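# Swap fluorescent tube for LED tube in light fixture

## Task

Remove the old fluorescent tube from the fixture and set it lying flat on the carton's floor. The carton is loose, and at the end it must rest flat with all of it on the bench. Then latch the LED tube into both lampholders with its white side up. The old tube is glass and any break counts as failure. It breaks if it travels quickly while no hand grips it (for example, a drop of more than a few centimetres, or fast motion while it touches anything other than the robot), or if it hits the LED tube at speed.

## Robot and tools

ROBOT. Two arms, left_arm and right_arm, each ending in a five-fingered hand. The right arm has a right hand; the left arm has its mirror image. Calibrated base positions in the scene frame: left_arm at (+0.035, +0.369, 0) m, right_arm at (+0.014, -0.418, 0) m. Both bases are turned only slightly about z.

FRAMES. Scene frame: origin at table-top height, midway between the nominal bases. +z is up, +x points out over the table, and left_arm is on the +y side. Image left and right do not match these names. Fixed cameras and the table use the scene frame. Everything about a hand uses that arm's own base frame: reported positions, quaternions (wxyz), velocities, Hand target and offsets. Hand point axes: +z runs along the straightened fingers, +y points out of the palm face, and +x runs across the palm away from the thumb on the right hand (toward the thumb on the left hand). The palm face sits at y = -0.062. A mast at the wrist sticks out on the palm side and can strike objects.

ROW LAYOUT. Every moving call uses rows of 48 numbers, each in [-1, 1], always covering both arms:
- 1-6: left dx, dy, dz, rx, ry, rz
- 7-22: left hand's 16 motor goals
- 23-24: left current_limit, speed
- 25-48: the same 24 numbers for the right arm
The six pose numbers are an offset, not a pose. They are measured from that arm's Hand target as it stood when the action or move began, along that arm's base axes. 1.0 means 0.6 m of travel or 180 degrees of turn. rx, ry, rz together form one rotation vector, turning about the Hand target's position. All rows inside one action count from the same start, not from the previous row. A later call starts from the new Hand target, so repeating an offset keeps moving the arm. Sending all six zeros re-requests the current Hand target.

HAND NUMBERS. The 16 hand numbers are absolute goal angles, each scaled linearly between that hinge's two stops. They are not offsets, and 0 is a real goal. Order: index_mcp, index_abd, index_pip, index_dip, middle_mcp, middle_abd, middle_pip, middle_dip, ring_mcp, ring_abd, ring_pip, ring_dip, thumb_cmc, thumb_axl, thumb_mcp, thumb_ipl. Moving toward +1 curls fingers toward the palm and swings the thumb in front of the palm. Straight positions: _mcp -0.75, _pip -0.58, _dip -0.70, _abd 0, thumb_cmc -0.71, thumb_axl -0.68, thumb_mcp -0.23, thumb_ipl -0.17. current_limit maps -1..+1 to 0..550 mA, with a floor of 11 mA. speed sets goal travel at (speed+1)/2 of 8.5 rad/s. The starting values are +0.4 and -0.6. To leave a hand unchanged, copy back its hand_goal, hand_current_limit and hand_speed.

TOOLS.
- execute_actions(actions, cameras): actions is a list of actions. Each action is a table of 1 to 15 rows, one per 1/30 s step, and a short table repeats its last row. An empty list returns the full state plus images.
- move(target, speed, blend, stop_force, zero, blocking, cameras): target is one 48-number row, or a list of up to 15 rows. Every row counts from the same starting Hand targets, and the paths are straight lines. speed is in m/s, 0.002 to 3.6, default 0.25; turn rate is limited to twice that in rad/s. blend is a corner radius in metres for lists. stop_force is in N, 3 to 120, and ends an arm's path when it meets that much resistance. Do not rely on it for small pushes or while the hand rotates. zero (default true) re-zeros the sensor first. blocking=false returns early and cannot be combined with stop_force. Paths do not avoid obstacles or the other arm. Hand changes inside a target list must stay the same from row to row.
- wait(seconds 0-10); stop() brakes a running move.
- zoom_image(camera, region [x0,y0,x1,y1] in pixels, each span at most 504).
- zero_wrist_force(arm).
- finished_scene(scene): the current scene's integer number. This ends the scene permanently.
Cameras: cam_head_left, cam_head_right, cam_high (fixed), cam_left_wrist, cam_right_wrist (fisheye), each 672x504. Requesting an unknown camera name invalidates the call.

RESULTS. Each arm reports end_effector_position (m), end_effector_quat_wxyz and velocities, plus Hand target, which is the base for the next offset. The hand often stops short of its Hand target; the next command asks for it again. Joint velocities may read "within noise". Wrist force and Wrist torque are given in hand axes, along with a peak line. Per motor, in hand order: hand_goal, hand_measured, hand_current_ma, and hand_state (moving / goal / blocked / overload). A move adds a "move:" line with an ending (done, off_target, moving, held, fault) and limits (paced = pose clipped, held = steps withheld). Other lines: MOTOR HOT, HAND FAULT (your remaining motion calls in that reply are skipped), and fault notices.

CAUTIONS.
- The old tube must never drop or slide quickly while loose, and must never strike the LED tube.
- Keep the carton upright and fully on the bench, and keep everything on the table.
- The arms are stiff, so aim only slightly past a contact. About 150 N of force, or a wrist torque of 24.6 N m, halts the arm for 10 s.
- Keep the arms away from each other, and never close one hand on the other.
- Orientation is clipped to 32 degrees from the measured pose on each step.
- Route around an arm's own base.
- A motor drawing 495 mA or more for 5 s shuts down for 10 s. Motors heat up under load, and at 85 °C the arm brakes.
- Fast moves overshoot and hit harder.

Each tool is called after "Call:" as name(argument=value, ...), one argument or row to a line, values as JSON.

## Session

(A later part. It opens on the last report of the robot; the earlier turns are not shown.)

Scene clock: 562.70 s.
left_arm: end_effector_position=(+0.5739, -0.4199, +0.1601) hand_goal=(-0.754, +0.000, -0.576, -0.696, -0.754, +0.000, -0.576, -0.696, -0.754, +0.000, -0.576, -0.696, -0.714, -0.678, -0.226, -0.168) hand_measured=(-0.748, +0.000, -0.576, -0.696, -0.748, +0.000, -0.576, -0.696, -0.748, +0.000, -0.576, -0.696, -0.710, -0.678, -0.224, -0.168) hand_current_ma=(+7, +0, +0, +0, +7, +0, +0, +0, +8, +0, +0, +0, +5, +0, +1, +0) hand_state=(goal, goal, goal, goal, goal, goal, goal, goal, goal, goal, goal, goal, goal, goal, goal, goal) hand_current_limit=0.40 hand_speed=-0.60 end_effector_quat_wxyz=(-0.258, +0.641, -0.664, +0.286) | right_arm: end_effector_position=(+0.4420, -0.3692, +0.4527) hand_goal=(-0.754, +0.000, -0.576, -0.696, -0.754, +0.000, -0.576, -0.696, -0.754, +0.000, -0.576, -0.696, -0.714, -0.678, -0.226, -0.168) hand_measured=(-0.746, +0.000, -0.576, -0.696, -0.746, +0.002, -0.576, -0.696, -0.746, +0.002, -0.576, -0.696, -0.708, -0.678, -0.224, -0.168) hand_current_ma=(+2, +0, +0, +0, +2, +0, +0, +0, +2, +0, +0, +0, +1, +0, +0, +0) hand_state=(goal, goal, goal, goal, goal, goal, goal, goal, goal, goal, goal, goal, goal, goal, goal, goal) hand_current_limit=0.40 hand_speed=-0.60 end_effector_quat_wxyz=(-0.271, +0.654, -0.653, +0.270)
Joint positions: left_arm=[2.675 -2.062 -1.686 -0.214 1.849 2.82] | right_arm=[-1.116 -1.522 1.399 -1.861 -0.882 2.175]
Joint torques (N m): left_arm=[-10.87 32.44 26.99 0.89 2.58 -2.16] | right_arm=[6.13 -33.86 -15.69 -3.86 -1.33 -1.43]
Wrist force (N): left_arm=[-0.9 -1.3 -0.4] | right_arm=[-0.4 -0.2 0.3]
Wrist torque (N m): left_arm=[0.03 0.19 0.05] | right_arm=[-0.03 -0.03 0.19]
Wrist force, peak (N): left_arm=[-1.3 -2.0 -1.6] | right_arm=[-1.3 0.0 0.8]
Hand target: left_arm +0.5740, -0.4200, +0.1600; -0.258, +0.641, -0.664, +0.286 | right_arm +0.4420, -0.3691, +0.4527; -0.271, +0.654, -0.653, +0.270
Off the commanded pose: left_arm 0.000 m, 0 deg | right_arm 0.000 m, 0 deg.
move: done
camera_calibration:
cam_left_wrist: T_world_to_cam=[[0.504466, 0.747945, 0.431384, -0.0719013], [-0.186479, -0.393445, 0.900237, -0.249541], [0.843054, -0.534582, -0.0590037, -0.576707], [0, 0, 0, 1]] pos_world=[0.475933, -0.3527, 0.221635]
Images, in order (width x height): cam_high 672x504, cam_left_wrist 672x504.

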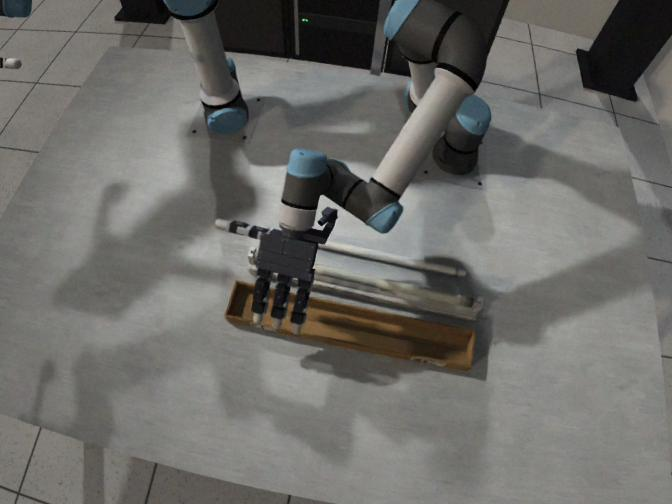

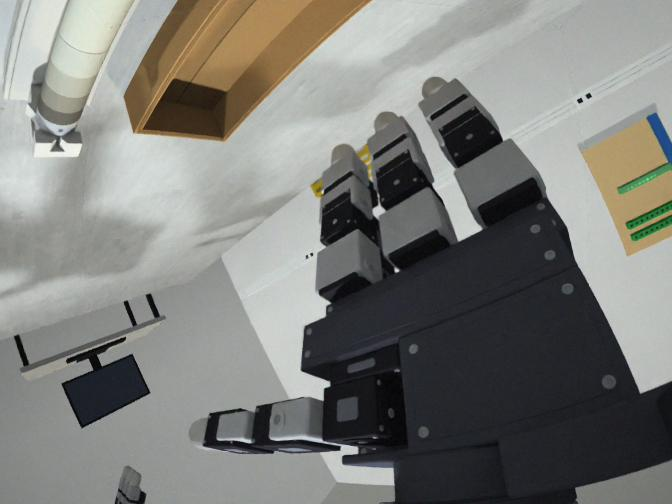

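Call:
move(
  target=[-0.293,0.005,0,0,0,0,-0.754,0,-0.576,-0.696,-0.754,0,-0.576,-0.696,-0.754,0,-0.576,-0.696,-0.714,-0.678,-0.226,-0.168,0.4,-0.6, 0,0,0,0,0,0,-0.754,0,-0.576,-0.696,-0.754,0,-0.576,-0.696,-0.754,0,-0.576,-0.696,-0.714,-0.678,-0.226,-0.168,0.4,-0.6],
  speed=0.3,
  cameras=["cam_left_wrist"],
)

Call:
zoom_image(
  camera="cam_left_wrist",
  region=[130, 50, 330, 200],
)

Scene clock: 609.23 s.
left_arm: end_effector_position=(+0.3984, -0.4170, +0.1600) hand_goal=(-0.754, +0.000, -0.576, -0.696, -0.754, +0.000, -0.576, -0.696, -0.754, +0.000, -0.576, -0.696, -0.714, -0.678, -0.226, -0.168) hand_measured=(-0.748, +0.000, -0.576, -0.696, -0.748, +0.000, -0.576, -0.696, -0.748, +0.000, -0.576, -0.696, -0.710, -0.678, -0.224, -0.168) hand_current_ma=(+7, +0, +0, +0, +7, +0, +0, +0, +8, +0, +0, +0, +5, +0, +1, +0) hand_state=(goal, goal, goal, goal, goal, goal, goal, goal, goal, goal, goal, goal, goal, goal, goal, goal) hand_current_limit=0.40 hand_speed=-0.60 end_effector_quat_wxyz=(-0.258, +0.641, -0.664, +0.286) | right_arm: end_effector_position=(+0.4420, -0.3691, +0.4527) hand_goal=(-0.754, +0.000, -0.576, -0.696, -0.754, +0.000, -0.576, -0.696, -0.754, +0.000, -0.576, -0.696, -0.714, -0.678, -0.226, -0.168) hand_measured=(-0.746, +0.000, -0.576, -0.696, -0.746, +0.002, -0.576, -0.696, -0.746, +0.002, -0.576, -0.696, -0.708, -0.678, -0.224, -0.168) hand_current_ma=(+2, +0, +0, +0, +2, +0, +0, +0, +2, +0, +0, +0, +1, +0, +0, +0) hand_state=(goal, goal, goal, goal, goal, goal, goal, goal, goal, goal, goal, goal, goal, goal, goal, goal) hand_current_limit=0.40 hand_speed=-0.60 end_effector_quat_wxyz=(-0.271, +0.654, -0.653, +0.270)
Joint positions: left_arm=[2.506 -1.801 -2.064 -0.142 1.962 2.687] | right_arm=[-1.116 -1.522 1.399 -1.861 -0.882 2.174]
Joint torques (N m): left_arm=[-12.88 35.26 12.52 0.82 2.45 -2.43] | right_arm=[6.9 -33.21 -15.86 -3.89 -1.18 -1.29]
Wrist force (N): left_arm=[-0.7 -1.3 -0.6] | right_arm=[-0.3 -0.4 0.1]
Wrist torque (N m): left_arm=[0.04 0.16 0.08] | right_arm=[-0.04 -0.04 0.19]
Wrist force, peak (N): left_arm=[-0.7 -2.5 0.0] | right_arm=[-0.6 -0.4 0.2]
Hand target: left_arm +0.3982, -0.4170, +0.1600; -0.258, +0.641, -0.664, +0.286 | right_arm +0.4420, -0.3691, +0.4527; -0.271, +0.654, -0.653, +0.270
Off the commanded pose: left_arm 0.000 m, 0 deg | right_arm 0.000 m, 0 deg.
move: done
camera_calibration:
cam_left_wrist: T_world_to_cam=[[0.504498, 0.747913, 0.431403, 0.0144815], [-0.186415, -0.393511, 0.900221, -0.281075], [0.843049, -0.534579, -0.0591032, -0.427182], [0, 0, 0, 1]] pos_world=[0.300433, -0.3498, 0.221535]
Images, in order (width x height): cam_left_wrist 672x504.

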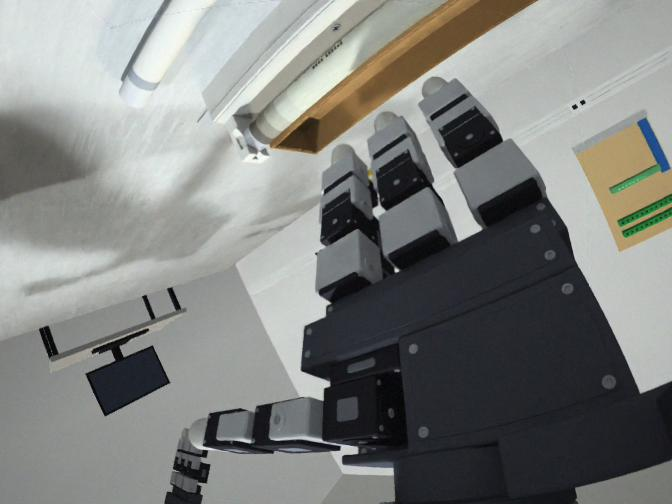

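Scaled by 2.520 from the camera's 672x504 image, which has a finer 960x720 frame.

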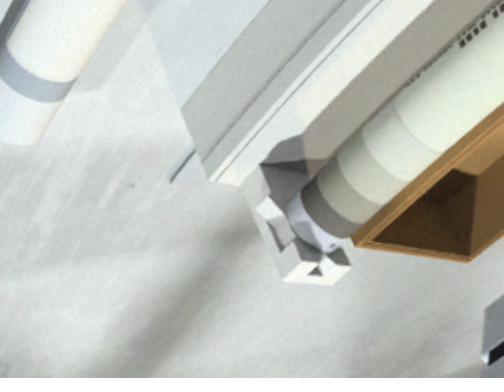

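Call:
move(
  target=[0.037,0.445,0.233,0,0,0,-0.754,0,-0.576,-0.696,-0.754,0,-0.576,-0.696,-0.754,0,-0.576,-0.696,-0.714,-0.678,-0.226,-0.168,0.4,-0.6, 0.268,0.61,-0.588,0,0,0.3167,-0.754,0,-0.576,-0.696,-0.754,0,-0.576,-0.696,-0.754,0,-0.576,-0.696,-0.714,-0.678,-0.226,-0.168,0.4,-0.6],
  speed=0.3,
  cameras=["cam_right_wrist","cam_high"],
)

Call:
zoom_image(
  camera="cam_right_wrist",
  region=[350, 150, 500, 262],
)

Scene clock: 754.20 s.
left_arm: end_effector_position=(+0.4204, -0.1501, +0.2998) hand_goal=(-0.754, +0.000, -0.576, -0.696, -0.754, +0.000, -0.576, -0.696, -0.754, +0.000, -0.576, -0.696, -0.714, -0.678, -0.226, -0.168) hand_measured=(-0.748, +0.000, -0.576, -0.696, -0.748, +0.000, -0.576, -0.696, -0.748, +0.000, -0.576, -0.696, -0.710, -0.678, -0.224, -0.168) hand_current_ma=(+7, +0, +0, +0, +7, +0, +0, +0, +8, +0, +0, +0, +5, +0, +1, +0) hand_state=(goal, goal, goal, goal, goal, goal, goal, goal, goal, goal, goal, goal, goal, goal, goal, goal) hand_current_limit=0.40 hand_speed=-0.60 end_effector_quat_wxyz=(-0.258, +0.641, -0.664, +0.286) | right_arm: end_effector_position=(+0.6027, -0.0032, +0.1000) hand_goal=(-0.754, +0.000, -0.576, -0.696, -0.754, +0.000, -0.576, -0.696, -0.754, +0.000, -0.576, -0.696, -0.714, -0.678, -0.226, -0.168) hand_measured=(-0.746, +0.000, -0.576, -0.696, -0.746, +0.002, -0.576, -0.696, -0.746, +0.002, -0.576, -0.696, -0.708, -0.678, -0.224, -0.168) hand_current_ma=(+2, +0, +0, +0, +2, +0, +0, +0, +2, +0, +0, +0, +1, +0, +0, +0) hand_state=(goal, goal, goal, goal, goal, goal, goal, goal, goal, goal, goal, goal, goal, goal, goal, goal) hand_current_limit=0.40 hand_speed=-0.60 end_effector_quat_wxyz=(-0.367, +0.886, -0.262, +0.109)
Joint positions: left_arm=[3.192 -1.252 -2.188 -0.485 1.486 3.192] | right_arm=[-0.411 -1.187 1.879 -2.425 -0.799 1.801]
Joint torques (N m): left_arm=[12.07 19.3 31.09 0.91 -2.72 2.69] | right_arm=[7 -27.85 -30.83 -3.75 -0.91 -1.1]
Wrist force (N): left_arm=[-0.6 -1.2 -0.7] | right_arm=[-0.1 -0.7 0.1]
Wrist torque (N m): left_arm=[0.06 0.15 -0.06] | right_arm=[-0.04 0.01 0.17]
Wrist force, peak (N): left_arm=[-1.2 -1.8 -0.8] | right_arm=[-0.7 -0.5 1.5]
Hand target: left_arm +0.4204, -0.1500, +0.2998; -0.258, +0.641, -0.664, +0.286 | right_arm +0.6028, -0.0031, +0.0999; -0.367, +0.886, -0.262, +0.109
Off the commanded pose: left_arm 0.000 m, 0 deg | right_arm 0.000 m, 0 deg.
move: done
camera_calibration:
cam_right_wrist: T_world_to_cam=[[-0.909413, 0.0578939, -0.411845, 0.62182], [-0.402196, 0.129639, 0.906329, 0.104717], [0.105862, 0.98987, -0.0946107, 0.0791087], [0, 0, 0, 1]] pos_world=[0.599234, -0.127882, 0.168671]
Images, in order (width x height): cam_high 672x504, cam_right_wrist 672x504.

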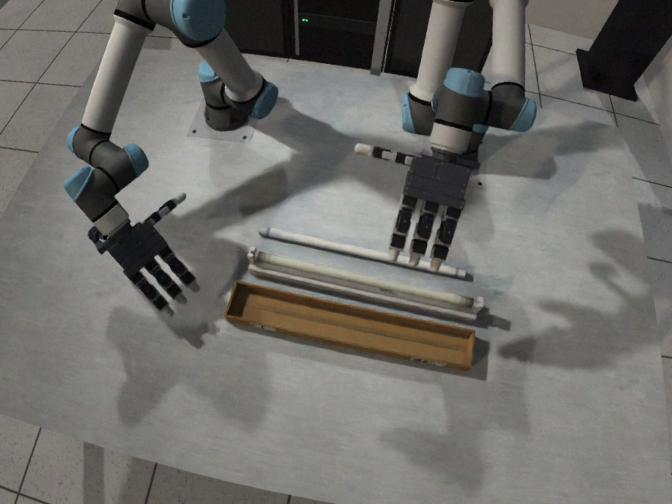

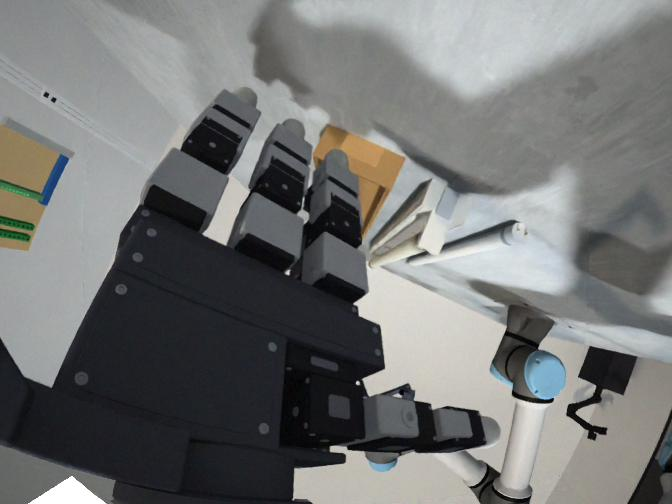

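Scaled by 3.360 from the camera's 672x504 image, which has a finer 960x720 frame.

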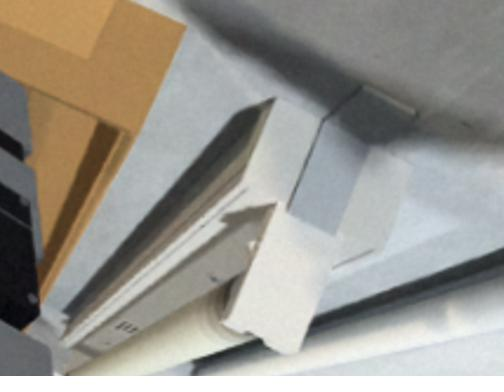

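Call:
move(
  target=[0,0,0,0,0,0,-0.754,0,-0.576,-0.696,-0.754,0,-0.576,-0.696,-0.754,0,-0.576,-0.696,-0.714,-0.678,-0.226,-0.168,0.4,-0.6, 0,0.15,0.05,0,0,0,-0.754,0,-0.576,-0.696,-0.754,0,-0.576,-0.696,-0.754,0,-0.576,-0.696,-0.714,-0.678,-0.226,-0.168,0.4,-0.6],
  speed=0.3,
  cameras=["cam_right_wrist"],
)

Call:
zoom_image(
  camera="cam_right_wrist",
  region=[370, 110, 570, 260],
)

Scene clock: 798.17 s.
left_arm: end_effector_position=(+0.4204, -0.1500, +0.2998) hand_goal=(-0.754, +0.000, -0.576, -0.696, -0.754, +0.000, -0.576, -0.696, -0.754, +0.000, -0.576, -0.696, -0.714, -0.678, -0.226, -0.168) hand_measured=(-0.748, +0.000, -0.576, -0.696, -0.748, +0.000, -0.576, -0.696, -0.748, +0.000, -0.576, -0.696, -0.710, -0.678, -0.224, -0.168) hand_current_ma=(+7, +0, +0, +0, +7, +0, +0, +0, +8, +0, +0, +0, +5, +0, +1, +0) hand_state=(goal, goal, goal, goal, goal, goal, goal, goal, goal, goal, goal, goal, goal, goal, goal, goal) hand_current_limit=0.40 hand_speed=-0.60 end_effector_quat_wxyz=(-0.258, +0.641, -0.664, +0.286) | right_arm: end_effector_position=(+0.6028, +0.0867, +0.1299) hand_goal=(-0.754, +0.000, -0.576, -0.696, -0.754, +0.000, -0.576, -0.696, -0.754, +0.000, -0.576, -0.696, -0.714, -0.678, -0.226, -0.168) hand_measured=(-0.746, +0.000, -0.576, -0.696, -0.746, +0.002, -0.576, -0.696, -0.746, +0.002, -0.576, -0.696, -0.708, -0.678, -0.224, -0.168) hand_current_ma=(+2, +0, +0, +0, +2, +0, +0, +0, +2, +0, +0, +0, +1, +0, +0, +0) hand_state=(goal, goal, goal, goal, goal, goal, goal, goal, goal, goal, goal, goal, goal, goal, goal, goal) hand_current_limit=0.40 hand_speed=-0.60 end_effector_quat_wxyz=(-0.367, +0.886, -0.262, +0.109)
Joint positions: left_arm=[3.192 -1.252 -2.188 -0.485 1.486 3.192] | right_arm=[-0.258 -1.224 1.88 -2.53 -0.835 2.006]
Joint torques (N m): left_arm=[10.47 18.24 30.25 0.84 -2.46 2.39] | right_arm=[6.1 -41.93 -31.48 -3.72 -1.36 1.32]
Wrist force (N): left_arm=[-0.5 -1.4 -0.7] | right_arm=[-0.2 -0.5 0.1]
Wrist torque (N m): left_arm=[0.05 0.13 -0.04] | right_arm=[-0.01 0.01 -0.06]
Wrist force, peak (N): left_arm=[-0.7 -1.4 -0.7] | right_arm=[-1.2 -1.1 0.2]
Hand target: left_arm +0.4204, -0.1500, +0.2998; -0.258, +0.641, -0.664, +0.286 | right_arm +0.6028, +0.0869, +0.1299; -0.367, +0.886, -0.262, +0.109
Off the commanded pose: left_arm 0.000 m, 0 deg | right_arm 0.000 m, 0 deg.
move: done
camera_calibration:
cam_right_wrist: T_world_to_cam=[[-0.90947, 0.0577254, -0.411743, 0.629023], [-0.402119, 0.129554, 0.906375, 0.0659318], [0.105664, 0.989891, -0.0946133, -0.00704162], [0, 0, 0, 1]] pos_world=[0.599334, -0.0378819, 0.19857]
Images, in order (width x height): cam_right_wrist 672x504.

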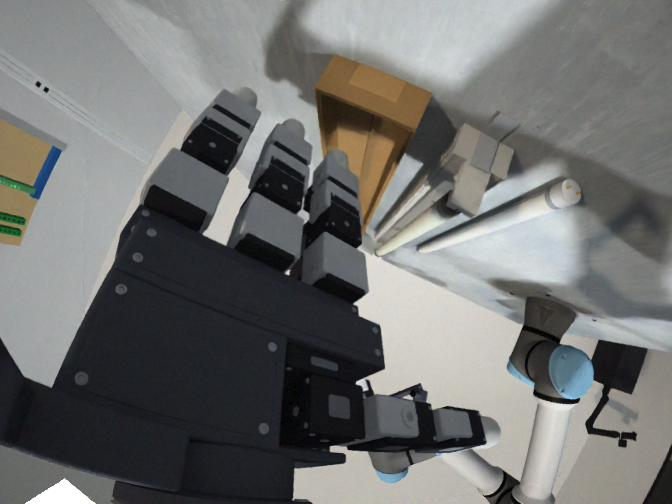

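Scaled by 2.520 from the camera's 672x504 image, which has a finer 960x720 frame.

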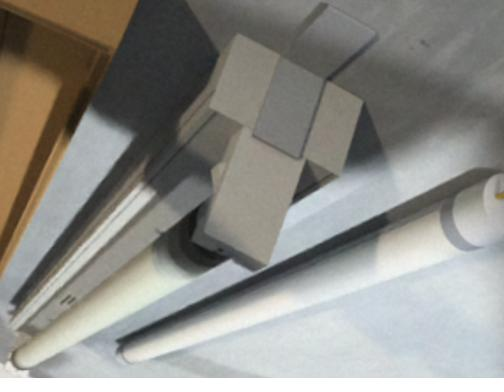

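Call:
move(
  target=[0,0,0,0,0,0,-0.754,0,-0.576,-0.696,-0.754,0,-0.576,-0.696,-0.754,0,-0.576,-0.696,-0.714,-0.678,-0.226,-0.168,0.4,-0.6, 0,-0.3,0.1,0,0,-0.3167,-0.754,0,-0.576,-0.696,-0.754,0,-0.576,-0.696,-0.754,0,-0.576,-0.696,-0.714,-0.678,-0.226,-0.168,0.4,-0.6],
  speed=0.3,
  cameras=["cam_high","cam_head_left","cam_head_right"],
)

Call:
zoom_image(
  camera="cam_high",
  region=[300, 230, 380, 290],
)

Call:
zoom_image(
  camera="cam_head_left",
  region=[240, 220, 320, 280],
)

Call:
zoom_image(
  camera="cam_head_right",
  region=[240, 220, 320, 280],
)

Scene clock: 829.50 s.
left_arm: end_effector_position=(+0.4204, -0.1500, +0.2998) hand_goal=(-0.754, +0.000, -0.576, -0.696, -0.754, +0.000, -0.576, -0.696, -0.754, +0.000, -0.576, -0.696, -0.714, -0.678, -0.226, -0.168) hand_measured=(-0.748, +0.000, -0.576, -0.696, -0.748, +0.000, -0.576, -0.696, -0.748, +0.000, -0.576, -0.696, -0.710, -0.678, -0.224, -0.168) hand_current_ma=(+7, +0, +0, +0, +7, +0, +0, +0, +8, +0, +0, +0, +5, +0, +1, +0) hand_state=(goal, goal, goal, goal, goal, goal, goal, goal, goal, goal, goal, goal, goal, goal, goal, goal) hand_current_limit=0.40 hand_speed=-0.60 end_effector_quat_wxyz=(-0.258, +0.641, -0.664, +0.286) | right_arm: end_effector_position=(+0.6028, -0.0931, +0.1899) hand_goal=(-0.754, +0.000, -0.576, -0.696, -0.754, +0.000, -0.576, -0.696, -0.754, +0.000, -0.576, -0.696, -0.714, -0.678, -0.226, -0.168) hand_measured=(-0.746, +0.000, -0.576, -0.696, -0.746, +0.002, -0.576, -0.696, -0.746, +0.002, -0.576, -0.696, -0.708, -0.678, -0.224, -0.168) hand_current_ma=(+2, +0, +0, +0, +2, +0, +0, +0, +2, +0, +0, +0, +1, +0, +0, +0) hand_state=(goal, goal, goal, goal, goal, goal, goal, goal, goal, goal, goal, goal, goal, goal, goal, goal) hand_current_limit=0.40 hand_speed=-0.60 end_effector_quat_wxyz=(-0.271, +0.654, -0.653, +0.270)
Joint positions: left_arm=[3.192 -1.252 -2.188 -0.485 1.486 3.192] | right_arm=[-0.49 -1.327 1.949 -2.915 -1.231 2.78]
Joint torques (N m): left_arm=[10.43 18.08 30.19 0.78 -2.45 2.54] | right_arm=[-7.01 -37.99 -32.54 -4.11 -1.89 1.34]
Wrist force (N): left_arm=[-0.6 -1.0 -0.6] | right_arm=[0.1 -0.4 0.6]
Wrist torque (N m): left_arm=[0.08 0.14 -0.05] | right_arm=[-0.13 0.01 0.03]
Wrist force, peak (N): left_arm=[-0.7 -1.4 -0.7] | right_arm=[-0.9 -0.6 0.5]
Hand target: left_arm +0.4204, -0.1500, +0.2998; -0.258, +0.641, -0.664, +0.286 | right_arm +0.6028, -0.0931, +0.1899; -0.271, +0.654, -0.653, +0.270
Off the commanded pose: left_arm 0.000 m, 0 deg | right_arm 0.000 m, 0 deg.
move: done
Images, in order (width x height): cam_head_left 672x504, cam_head_right 672x504, cam_high 672x504.

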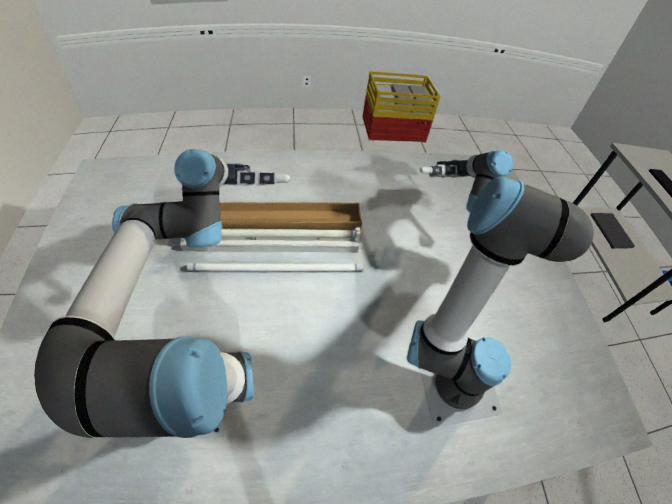

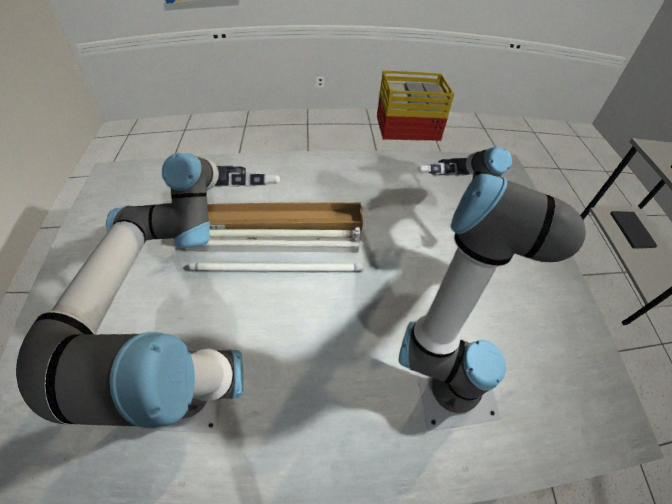

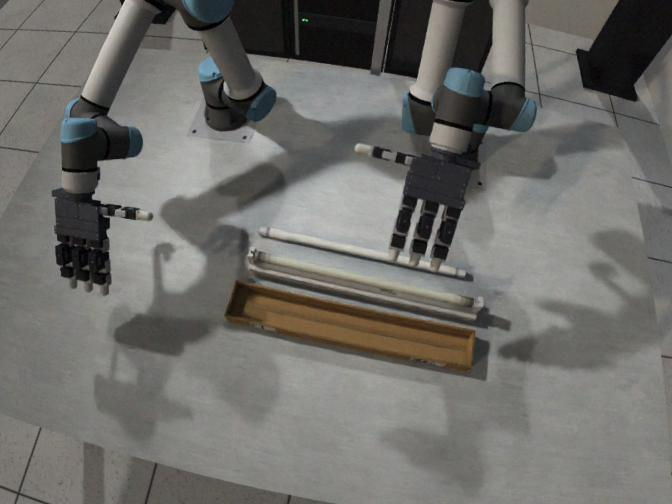

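Scaled by 6.300.

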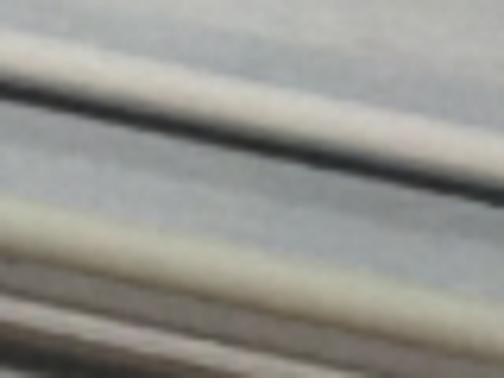

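Scaled by 6.300.

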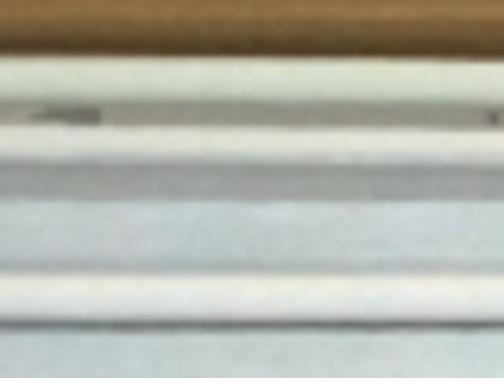

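Scaled by 6.300.

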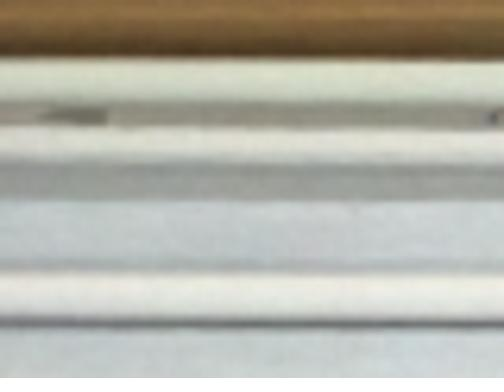

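Call:
move(
  target=[0.155,0.1067,-0.2463,0.0045,-0.1375,0.0159,-0.98,0,0.942,-0.696,-0.98,0,0.942,-0.696,-0.98,0,0.942,-0.696,0.70,-0.678,0.112,0.111,0.4,-0.6, -0.1113,0.7835,-0.0632,-0.0031,-0.1388,-0.0142,-0.98,0,0.942,-0.696,-0.98,0,0.942,-0.696,-0.98,0,0.942,-0.696,0.70,-0.678,0.112,0.111,0.4,-0.6],
  speed=0.25,
  cameras=["all"],
)

Scene clock: 1252.87 s.
left_arm: end_effector_position=(+0.5134, -0.0860, +0.1521) hand_goal=(-0.980, +0.000, +0.942, -0.696, -0.980, +0.000, +0.942, -0.696, -0.980, +0.000, +0.942, -0.696, +0.700, -0.678, +0.112, +0.110) hand_measured=(-0.964, +0.000, +0.938, -0.696, -0.966, +0.000, +0.938, -0.696, -0.964, +0.000, +0.938, -0.696, +0.696, -0.678, +0.112, +0.108) hand_current_ma=(+26, +0, -4, +0, +25, +0, -4, +0, +30, +0, -4, +0, -4, +0, -1, -2) hand_state=(goal, goal, goal, goal, goal, goal, goal, goal, goal, goal, goal, goal, goal, goal, goal, goal) hand_current_limit=0.40 hand_speed=-0.60 end_effector_quat_wxyz=(-0.406, +0.579, -0.579, +0.405) | right_arm: end_effector_position=(+0.5360, +0.3769, +0.1520) hand_goal=(-0.980, +0.000, +0.942, -0.696, -0.980, +0.000, +0.942, -0.696, -0.980, +0.000, +0.942, -0.696, +0.700, -0.678, +0.112, +0.110) hand_measured=(-0.966, +0.000, +0.938, -0.696, -0.964, +0.002, +0.938, -0.696, -0.964, +0.002, +0.938, -0.696, +0.696, -0.678, +0.112, +0.108) hand_current_ma=(+7, +0, +0, +0, +7, +0, +0, +0, +9, +0, -1, +0, -1, +0, +0, +0) hand_state=(goal, goal, goal, goal, goal, goal, goal, goal, goal, goal, goal, goal, goal, goal, goal, goal) hand_current_limit=0.40 hand_speed=-0.60 end_effector_quat_wxyz=(-0.396, +0.566, -0.592, +0.414)
Joint positions: left_arm=[3.362 -1.825 -2.458 0.785 1.364 3.218] | right_arm=[0.537 -1.056 1.982 -3.655 -2.113 3.363]
Joint torques (N m): left_arm=[10.75 12.63 17.82 5.02 -2.43 -2.52] | right_arm=[6.48 -30.05 -26.3 -0.98 -2.82 1.28]
Wrist force (N): left_arm=[-0.7 -1.2 -0.5] | right_arm=[-0.5 0.1 0.4]
Wrist torque (N m): left_arm=[0.03 0.19 0.01] | right_arm=[0.14 0.12 0.05]
Wrist force, peak (N): left_arm=[-0.6 -2.0 -0.8] | right_arm=[1.0 -1.5 0.5]
Hand target: left_arm +0.5134, -0.0860, +0.1520; -0.406, +0.579, -0.579, +0.405 | right_arm +0.5360, +0.3770, +0.1520; -0.396, +0.566, -0.592, +0.415
Off the commanded pose: left_arm 0.000 m, 0 deg | right_arm 0.000 m, 0 deg.
move: done
camera_calibration:
cam_left_wrist: T_world_to_cam=[[0.238765, 0.759381, 0.605253, -0.17674], [-0.525087, -0.423341, 0.738286, 0.0736725], [0.816869, -0.494087, 0.297662, -0.384889], [0, 0, 0, 1]] pos_world=[0.395288, -0.0247674, 0.167148]
cam_right_wrist: T_world_to_cam=[[-0.194957, 0.803963, -0.561815, -0.0807315], [-0.463773, 0.429162, 0.775071, -0.0784487], [0.864237, 0.41166, 0.289188, -0.532071], [0, 0, 0, 1]] pos_world=[0.407714, 0.317605, 0.169316]

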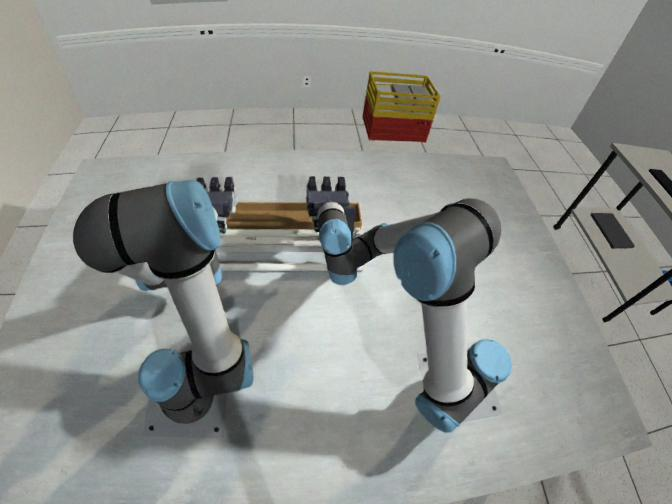

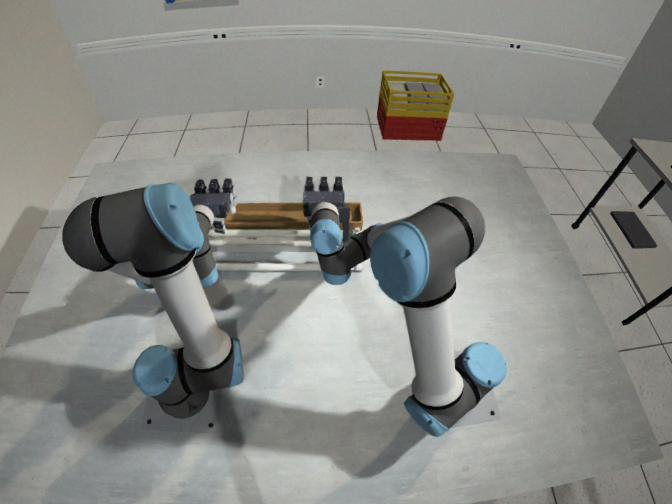

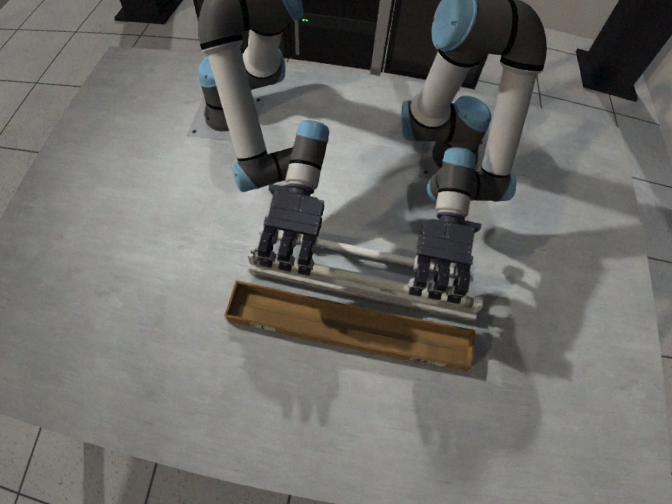

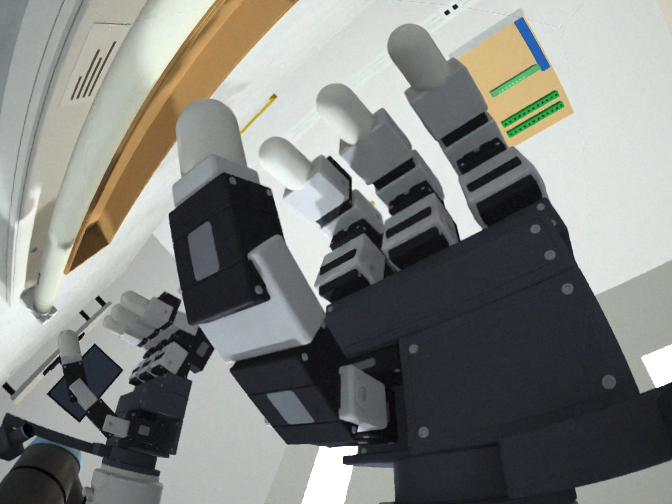

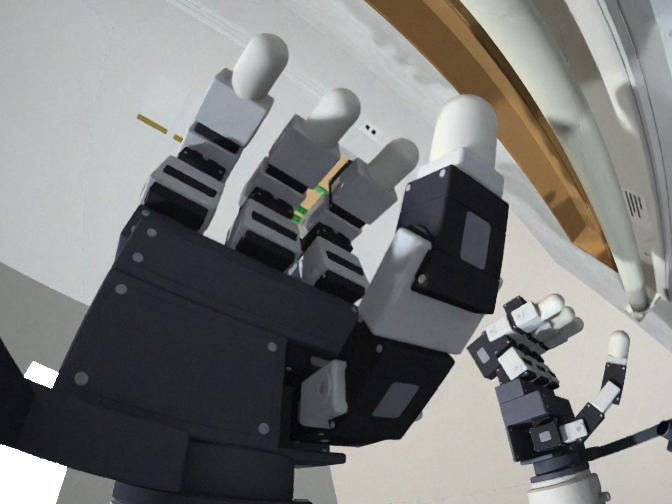

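Call:
zoom_image(
  camera="cam_right_wrist",
  region=[420, 0, 672, 189],
)

Call:
zoom_image(
  camera="cam_left_wrist",
  region=[0, 0, 252, 189],
)

Scaled by 2.000 from the camera's 672x504 image, which has a finer 960x720 frame.

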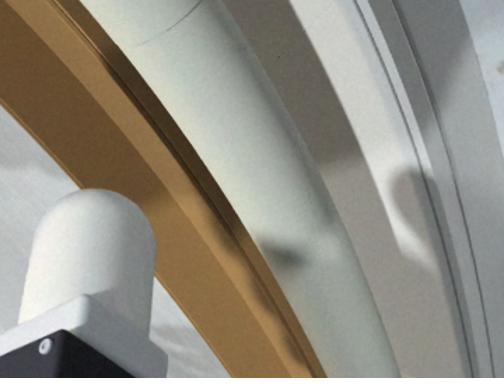

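Scaled by 2.000 from the camera's 672x504 image, which has a finer 960x720 frame.

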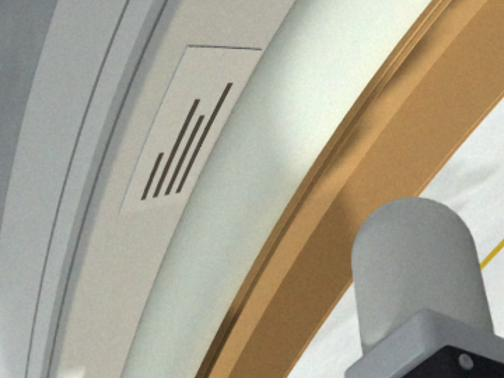

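Call:
move(
  target=[0.0033,0,-0.1,0,0,0,-0.98,0,0.942,-0.696,-0.98,0,0.942,-0.696,-0.98,0,0.942,-0.696,0.70,-0.678,0.112,0.111,0.4,-0.6, -0.0033,0,-0.1,0,0,0,-0.98,0,0.942,-0.696,-0.98,0,0.942,-0.696,-0.98,0,0.942,-0.696,0.70,-0.678,0.112,0.111,0.4,-0.6],
  speed=0.1,
  stop_force=8,
  cameras=["cam_left_wrist","cam_right_wrist"],
)

Scene clock: 1362.93 s.
left_arm: end_effector_position=(+0.5154, -0.0860, +0.0921) hand_goal=(-0.980, +0.000, +0.942, -0.696, -0.980, +0.000, +0.942, -0.696, -0.980, +0.000, +0.942, -0.696, +0.700, -0.678, +0.112, +0.110) hand_measured=(-0.964, +0.000, +0.938, -0.696, -0.966, +0.000, +0.938, -0.696, -0.964, +0.000, +0.938, -0.696, +0.696, -0.678, +0.112, +0.108) hand_current_ma=(+26, +0, -4, +0, +25, +0, -4, +0, +29, +0, -4, +0, -4, +0, -1, -2) hand_state=(goal, goal, goal, goal, goal, goal, goal, goal, goal, goal, goal, goal, goal, goal, goal, goal) hand_current_limit=0.40 hand_speed=-0.60 end_effector_quat_wxyz=(-0.406, +0.579, -0.579, +0.405) | right_arm: end_effector_position=(+0.5340, +0.3770, +0.0920) hand_goal=(-0.980, +0.000, +0.942, -0.696, -0.980, +0.000, +0.942, -0.696, -0.980, +0.000, +0.942, -0.696, +0.700, -0.678, +0.112, +0.110) hand_measured=(-0.966, +0.000, +0.938, -0.696, -0.964, +0.002, +0.938, -0.696, -0.964, +0.002, +0.938, -0.696, +0.696, -0.678, +0.112, +0.108) hand_current_ma=(+7, +0, +0, +0, +7, +0, +0, +0, +9, +0, -1, +0, -1, +0, +0, +0) hand_state=(goal, goal, goal, goal, goal, goal, goal, goal, goal, goal, goal, goal, goal, goal, goal, goal) hand_current_limit=0.40 hand_speed=-0.60 end_effector_quat_wxyz=(-0.396, +0.566, -0.592, +0.415)
Joint positions: left_arm=[3.361 -2.042 -2.467 1.01 1.365 3.218] | right_arm=[0.539 -0.928 1.996 -3.797 -2.115 3.364]
Joint torques (N m): left_arm=[-12.15 17.3 13.79 5.07 2.02 -2.44] | right_arm=[7.46 -31.92 -24.42 -3.52 -2.82 -1.36]
Wrist force (N): left_arm=[-0.6 -1.2 -0.8] | right_arm=[-0.5 0.2 0.5]
Wrist torque (N m): left_arm=[0.06 0.17 0.02] | right_arm=[0.15 0.08 0.13]
Wrist force, peak (N): left_arm=[-0.6 -1.8 -0.9] | right_arm=[-0.5 0.7 0.6]
Hand target: left_arm +0.5154, -0.0860, +0.0920; -0.406, +0.579, -0.579, +0.405 | right_arm +0.5340, +0.3770, +0.0920; -0.396, +0.566, -0.592, +0.415
Off the commanded pose: left_arm 0.000 m, 0 deg | right_arm 0.000 m, 0 deg.
move: done
camera_calibration:
cam_left_wrist: T_world_to_cam=[[0.238691, 0.759363, 0.605305, -0.140879], [-0.525211, -0.423343, 0.738197, 0.119078], [0.816811, -0.494114, 0.297778, -0.368653], [0, 0, 0, 1]] pos_world=[0.397288, -0.0247674, 0.107148]
cam_right_wrist: T_world_to_cam=[[-0.194835, 0.80392, -0.561918, -0.114916], [-0.463871, 0.429255, 0.774961, -0.0328465], [0.864212, 0.411647, 0.289281, -0.513115], [0, 0, 0, 1]] pos_world=[0.405814, 0.317705, 0.109316]
Images, in order (width x height): cam_left_wrist 672x504, cam_right_wrist 672x504.

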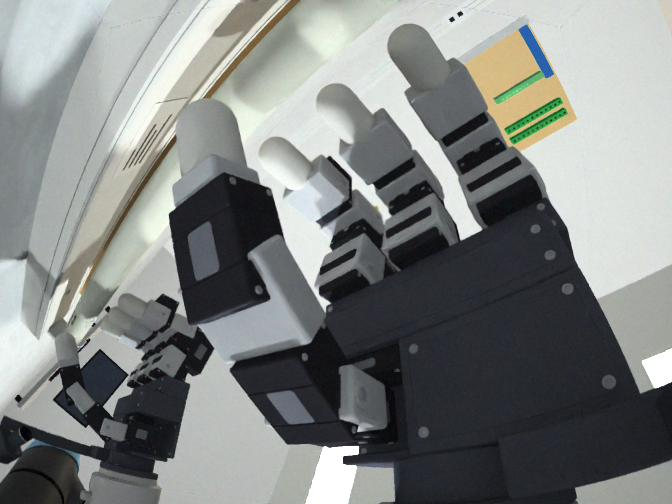

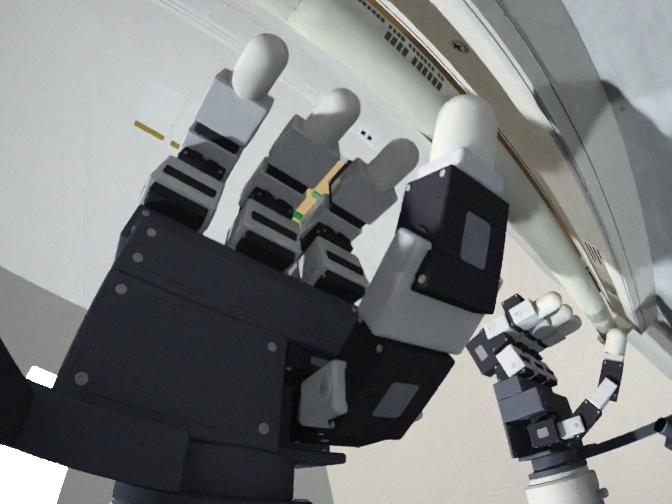

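Call:
move(
  target=[0,0,-0.0333,0,0,0,-0.98,0,0.942,-0.696,-0.98,0,0.942,-0.696,-0.98,0,0.942,-0.696,0.70,-0.678,0.112,0.111,0.4,-0.6, 0,0,-0.0333,0,0,0,-0.98,0,0.942,-0.696,-0.98,0,0.942,-0.696,-0.98,0,0.942,-0.696,0.70,-0.678,0.112,0.111,0.4,-0.6],
  speed=0.05,
  stop_force=6,
  cameras=["cam_left_wrist","cam_right_wrist"],
)

Scene clock: 1377.23 s.
left_arm: end_effector_position=(+0.5154, -0.0860, +0.0721) hand_goal=(-0.980, +0.000, +0.942, -0.696, -0.980, +0.000, +0.942, -0.696, -0.980, +0.000, +0.942, -0.696, +0.700, -0.678, +0.112, +0.110) hand_measured=(-0.964, +0.000, +0.938, -0.696, -0.966, +0.000, +0.938, -0.696, -0.964, +0.000, +0.938, -0.696, +0.696, -0.678, +0.112, +0.108) hand_current_ma=(+26, +0, -4, +0, +25, +0, -4, +0, +29, +0, -4, +0, -4, +0, -1, -2) hand_state=(goal, goal, goal, goal, goal, goal, goal, goal, goal, goal, goal, goal, goal, goal, goal, goal) hand_current_limit=0.40 hand_speed=-0.60 end_effector_quat_wxyz=(-0.406, +0.579, -0.579, +0.405) | right_arm: end_effector_position=(+0.5340, +0.3770, +0.0720) hand_goal=(-0.980, +0.000, +0.942, -0.696, -0.980, +0.000, +0.942, -0.696, -0.980, +0.000, +0.942, -0.696, +0.700, -0.678, +0.112, +0.110) hand_measured=(-0.966, +0.000, +0.938, -0.696, -0.964, +0.002, +0.938, -0.696, -0.964, +0.002, +0.938, -0.696, +0.696, -0.678, +0.112, +0.108) hand_current_ma=(+7, +0, +0, +0, +7, +0, +0, +0, +9, +0, -1, +0, -1, +0, +0, +0) hand_state=(goal, goal, goal, goal, goal, goal, goal, goal, goal, goal, goal, goal, goal, goal, goal, goal) hand_current_limit=0.40 hand_speed=-0.60 end_effector_quat_wxyz=(-0.396, +0.566, -0.592, +0.415)
Joint positions: left_arm=[3.361 -2.116 -2.464 1.081 1.365 3.218] | right_arm=[0.539 -0.883 1.994 -3.841 -2.115 3.364]
Joint torques (N m): left_arm=[-9.78 19.05 12.27 5.1 0.28 -2.26] | right_arm=[4.04 -33.29 -23.57 -3.58 -2.13 -1.27]
Wrist force (N): left_arm=[-0.6 -1.4 -0.6] | right_arm=[-0.2 0.1 0.2]
Wrist torque (N m): left_arm=[0.01 0.18 0.03] | right_arm=[0.14 0.08 0.17]
Wrist force, peak (N): left_arm=[-0.8 -1.5 -0.7] | right_arm=[-0.4 0.1 0.7]
Hand target: left_arm +0.5154, -0.0860, +0.0721; -0.406, +0.579, -0.579, +0.405 | right_arm +0.5340, +0.3770, +0.0720; -0.396, +0.566, -0.592, +0.415
Off the commanded pose: left_arm 0.000 m, 0 deg | right_arm 0.000 m, 0 deg.
move: done
camera_calibration:
cam_left_wrist: T_world_to_cam=[[0.238671, 0.759375, 0.605298, -0.128764], [-0.525169, -0.423369, 0.738212, 0.133823], [0.816844, -0.494073, 0.297754, -0.362708], [0, 0, 0, 1]] pos_world=[0.397288, -0.0247673, 0.0871484]
cam_right_wrist: T_world_to_cam=[[-0.194835, 0.80392, -0.561918, -0.126154], [-0.463871, 0.429255, 0.774961, -0.0173472], [0.864212, 0.411647, 0.289281, -0.507329], [0, 0, 0, 1]] pos_world=[0.405814, 0.317705, 0.0893158]
Images, in order (width x height): cam_left_wrist 672x504, cam_right_wrist 672x504.

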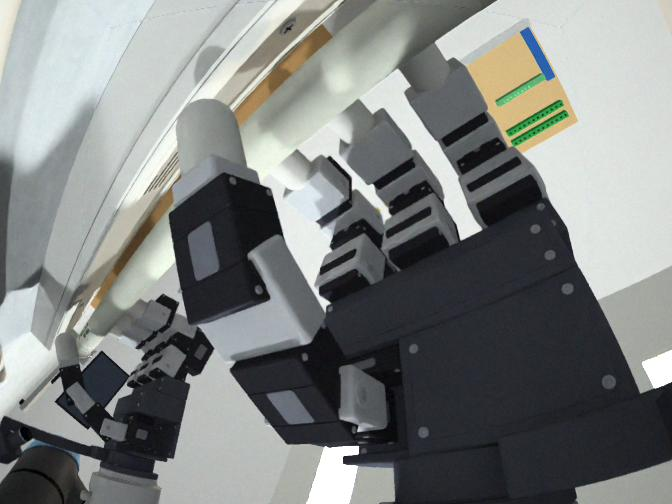

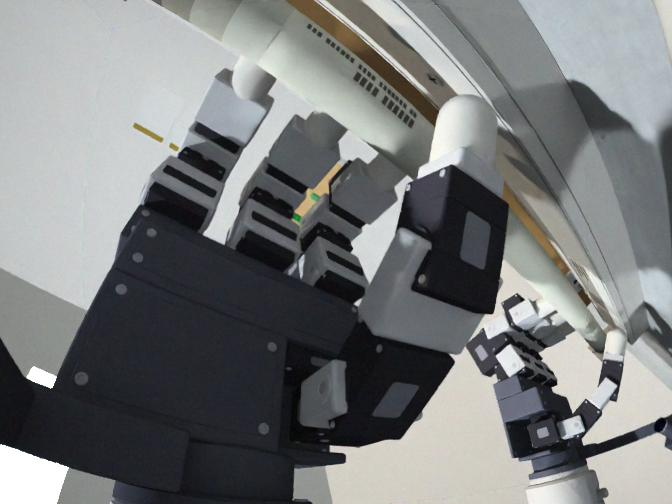

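Call:
move(
  target=[0,0,0,0,0,0,-0.82,0,0.99,-0.696,-0.82,0,0.99,-0.696,-0.92,0,0.95,-0.696,0.70,-0.678,0.33,0.16,0.1,-0.85, 0,0,0,0,0,0,-0.82,0,0.99,-0.696,-0.82,0,0.99,-0.696,-0.92,0,0.95,-0.696,0.70,-0.678,0.33,0.16,0.1,-0.85],
  speed=0.05,
  cameras=["cam_left_wrist","cam_right_wrist"],
)

Scene clock: 1396.30 s.
left_arm: end_effector_position=(+0.5154, -0.0860, +0.0721) hand_goal=(-0.820, +0.000, +0.990, -0.696, -0.820, +0.000, +0.990, -0.696, -0.920, +0.000, +0.950, -0.696, +0.700, -0.678, +0.330, +0.160) hand_measured=(-0.928, +0.000, +0.968, -0.704, -0.934, +0.000, +0.964, -0.706, -0.936, +0.000, +0.942, -0.698, +0.696, -0.678, +0.274, +0.152) hand_current_ma=(-302, +0, -41, -10, -302, +0, -51, -14, -30, +0, -12, -3, -3, +0, -202, -17) hand_state=(blocked, goal, blocked, goal, blocked, goal, blocked, goal, goal, goal, goal, goal, goal, goal, blocked, goal) hand_current_limit=0.10 hand_speed=-0.85 end_effector_quat_wxyz=(-0.406, +0.579, -0.579, +0.406) | right_arm: end_effector_position=(+0.5340, +0.3770, +0.0721) hand_goal=(-0.820, +0.000, +0.990, -0.696, -0.820, +0.000, +0.990, -0.696, -0.920, +0.000, +0.950, -0.696, +0.700, -0.678, +0.330, +0.160) hand_measured=(-0.910, +0.000, +0.976, -0.700, -0.904, +0.002, +0.978, -0.700, -0.916, +0.002, +0.946, -0.696, +0.696, -0.678, +0.238, +0.146) hand_current_ma=(-173, +0, -6, -1, -153, +0, -4, +0, +1, +0, -1, +0, -1, +0, -256, -9) hand_state=(blocked, goal, goal, goal, blocked, goal, goal, goal, goal, goal, goal, goal, goal, goal, blocked, goal) hand_current_limit=0.10 hand_speed=-0.85 end_effector_quat_wxyz=(-0.396, +0.566, -0.592, +0.415)
Joint positions: left_arm=[3.361 -2.116 -2.464 1.081 1.365 3.218] | right_arm=[0.539 -0.883 1.994 -3.841 -2.115 3.364]
Joint torques (N m): left_arm=[-6.35 18.9 -1.51 -0.17 -1.95 -1.79] | right_arm=[3.5 -32.32 -10.87 0.25 -2.01 -1.31]
Wrist force (N): left_arm=[-0.6 -10.9 1.5] | right_arm=[0.0 -9.9 -0.8]
Wrist torque (N m): left_arm=[-0.11 0.26 0.10] | right_arm=[-0.02 0.10 0.12]
Wrist force, peak (N): left_arm=[-0.1 -12.4 4.3] | right_arm=[-0.1 -10.2 4.2]
Hand target: left_arm +0.5154, -0.0860, +0.0721; -0.406, +0.579, -0.579, +0.405 | right_arm +0.5340, +0.3770, +0.0720; -0.396, +0.566, -0.592, +0.415
Off the commanded pose: left_arm 0.000 m, 0 deg | right_arm 0.000 m, 0 deg.
move: done
camera_calibration:
cam_left_wrist: T_world_to_cam=[[0.238535, 0.759376, 0.60535, -0.128739], [-0.525359, -0.423352, 0.738086, 0.133962], [0.816761, -0.494085, 0.297961, -0.362775], [0, 0, 0, 1]] pos_world=[0.397388, -0.0247674, 0.0871491]
cam_right_wrist: T_world_to_cam=[[-0.194842, 0.803969, -0.561846, -0.126174], [-0.463962, 0.429139, 0.77497, -0.0172738], [0.864162, 0.411672, 0.289397, -0.507327], [0, 0, 0, 1]] pos_world=[0.405814, 0.317705, 0.0893153]
Images, in order (width x height): cam_left_wrist 672x504, cam_right_wrist 672x504.

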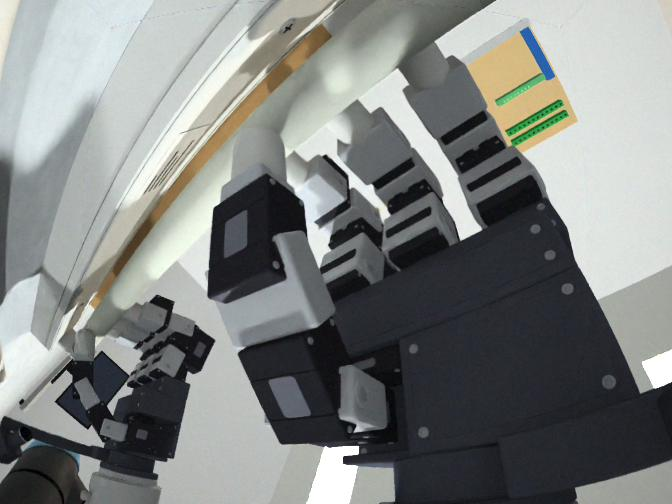

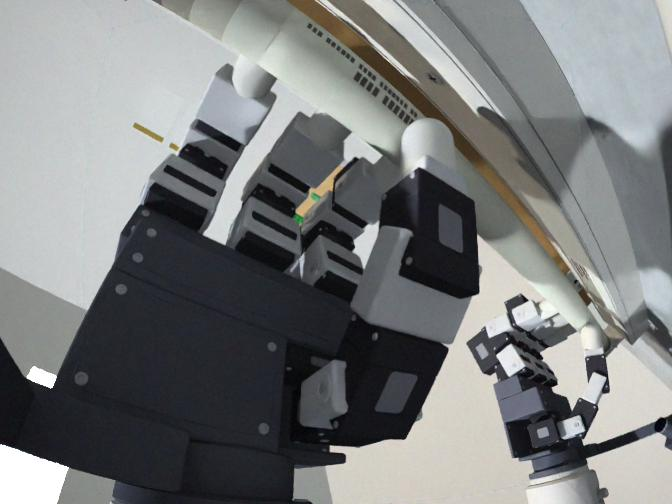

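Call:
move(
  target=[
    [0.0003,0,0.0028,0,0.0556,0,-0.79,0,0.999,-0.66,-0.79,0,0.999,-0.66,-0.92,0,0.95,-0.696,0.70,-0.678,0.38,0.18,0.4,-0.85, 0.0003,0,0.0028,0.0025,0.0555,0,-0.79,0,0.999,-0.66,-0.79,0,0.999,-0.66,-0.92,0,0.95,-0.696,0.70,-0.678,0.38,0.18,0.4,-0.85],
    [0.0013,0,0.0055,0.0003,0.1111,0,-0.79,0,0.999,-0.66,-0.79,0,0.999,-0.66,-0.92,0,0.95,-0.696,0.70,-0.678,0.38,0.18,0.4,-0.85, 0.0013,0,0.0055,0.005,0.111,0,-0.79,0,0.999,-0.66,-0.79,0,0.999,-0.66,-0.92,0,0.95,-0.696,0.70,-0.678,0.38,0.18,0.4,-0.85],
  ],
  speed=0.08,
  blend=0.001,
  cameras=["cam_left_wrist","cam_right_wrist"],
)

Scene clock: 1442.33 s.
left_arm: end_effector_position=(+0.5161, -0.0860, +0.0754) hand_goal=(-0.790, +0.000, +0.998, -0.660, -0.790, +0.000, +0.998, -0.660, -0.920, +0.000, +0.950, -0.696, +0.700, -0.678, +0.380, +0.180) hand_measured=(-0.964, +0.000, +0.988, -0.652, -0.972, +0.000, +0.988, -0.654, -0.946, +0.000, +0.942, -0.698, +0.698, -0.678, +0.288, +0.152) hand_current_ma=(-385, +0, -14, +9, -385, +0, -16, +8, -58, +0, -10, -1, -3, +0, -385, -86) hand_state=(blocked, goal, goal, goal, blocked, goal, goal, goal, blocked, goal, goal, goal, goal, goal, blocked, blocked) hand_current_limit=0.40 hand_speed=-0.85 end_effector_quat_wxyz=(-0.299, +0.641, -0.641, +0.299) | right_arm: end_effector_position=(+0.5348, +0.3769, +0.0753) hand_goal=(-0.790, +0.000, +0.998, -0.660, -0.790, +0.000, +0.998, -0.660, -0.920, +0.000, +0.950, -0.696, +0.700, -0.678, +0.380, +0.180) hand_measured=(-0.924, +0.000, +0.982, -0.652, -0.918, +0.002, +0.982, -0.652, -0.916, +0.002, +0.946, -0.696, +0.696, -0.680, +0.246, +0.146) hand_current_ma=(-357, +0, -7, +3, -323, +0, -7, +2, +1, +0, -1, +0, -1, +0, -385, -46) hand_state=(blocked, goal, goal, goal, blocked, goal, goal, goal, goal, goal, goal, goal, goal, goal, blocked, blocked) hand_current_limit=0.40 hand_speed=-0.85 end_effector_quat_wxyz=(-0.292, +0.626, -0.655, +0.305)
Joint positions: left_arm=[3.322 -1.904 -2.351 0.407 1.434 3.259] | right_arm=[0.471 -1.025 1.934 -3.283 -1.958 3.491]
Joint torques (N m): left_arm=[-13.98 22.22 0.3 -6.51 2.82 2.83] | right_arm=[2.1 -32.21 -9.6 4.81 4.55 0.55]
Wrist force (N): left_arm=[-0.6 -35.9 1.6] | right_arm=[-1.0 -33.5 5.3]
Wrist torque (N m): left_arm=[0.07 0.26 0.24] | right_arm=[0.13 0.06 -0.05]
Wrist force, peak (N): left_arm=[-0.8 -36.2 1.6] | right_arm=[-0.9 -33.7 5.6]
Hand target: left_arm +0.5161, -0.0860, +0.0754; -0.299, +0.641, -0.641, +0.298 | right_arm +0.5348, +0.3770, +0.0753; -0.292, +0.626, -0.655, +0.305
Off the commanded pose: left_arm 0.000 m, 0 deg | right_arm 0.000 m, 0 deg.
move: done; blend cut to 0 m at target 1
camera_calibration:
cam_left_wrist: T_world_to_cam=[[0.431308, 0.758845, 0.487984, -0.221574], [-0.241387, -0.424099, 0.872853, -0.0249348], [0.869314, -0.494261, 0.000258067, -0.369101], [0, 0, 0, 1]] pos_world=[0.410412, -0.0248667, 0.129984]
cam_right_wrist: T_world_to_cam=[[-0.372857, 0.811959, -0.449109, -0.040502], [-0.170165, 0.415968, 0.893316, -0.18054], [0.912152, 0.409502, -0.0169299, -0.510661], [0, 0, 0, 1]] pos_world=[0.419977, 0.317102, 0.134444]
Images, in order (width x height): cam_left_wrist 672x504, cam_right_wrist 672x504.

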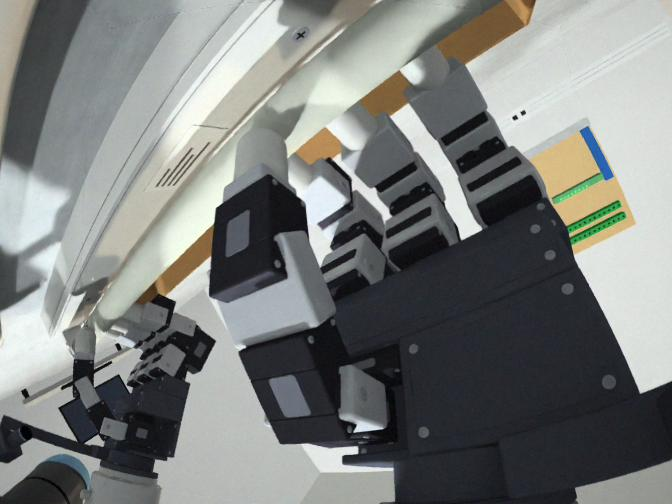

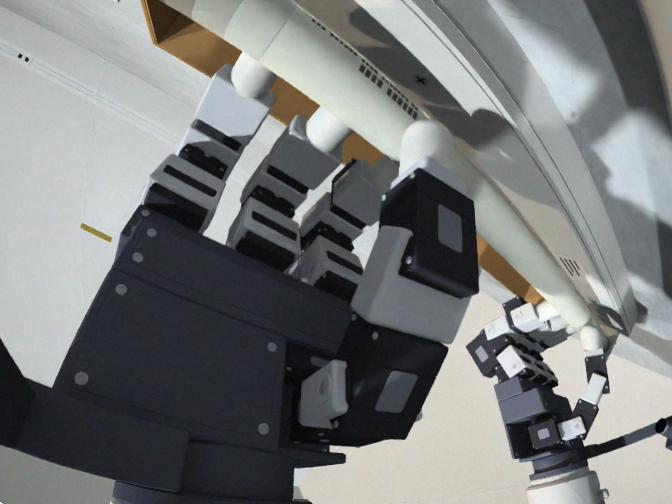

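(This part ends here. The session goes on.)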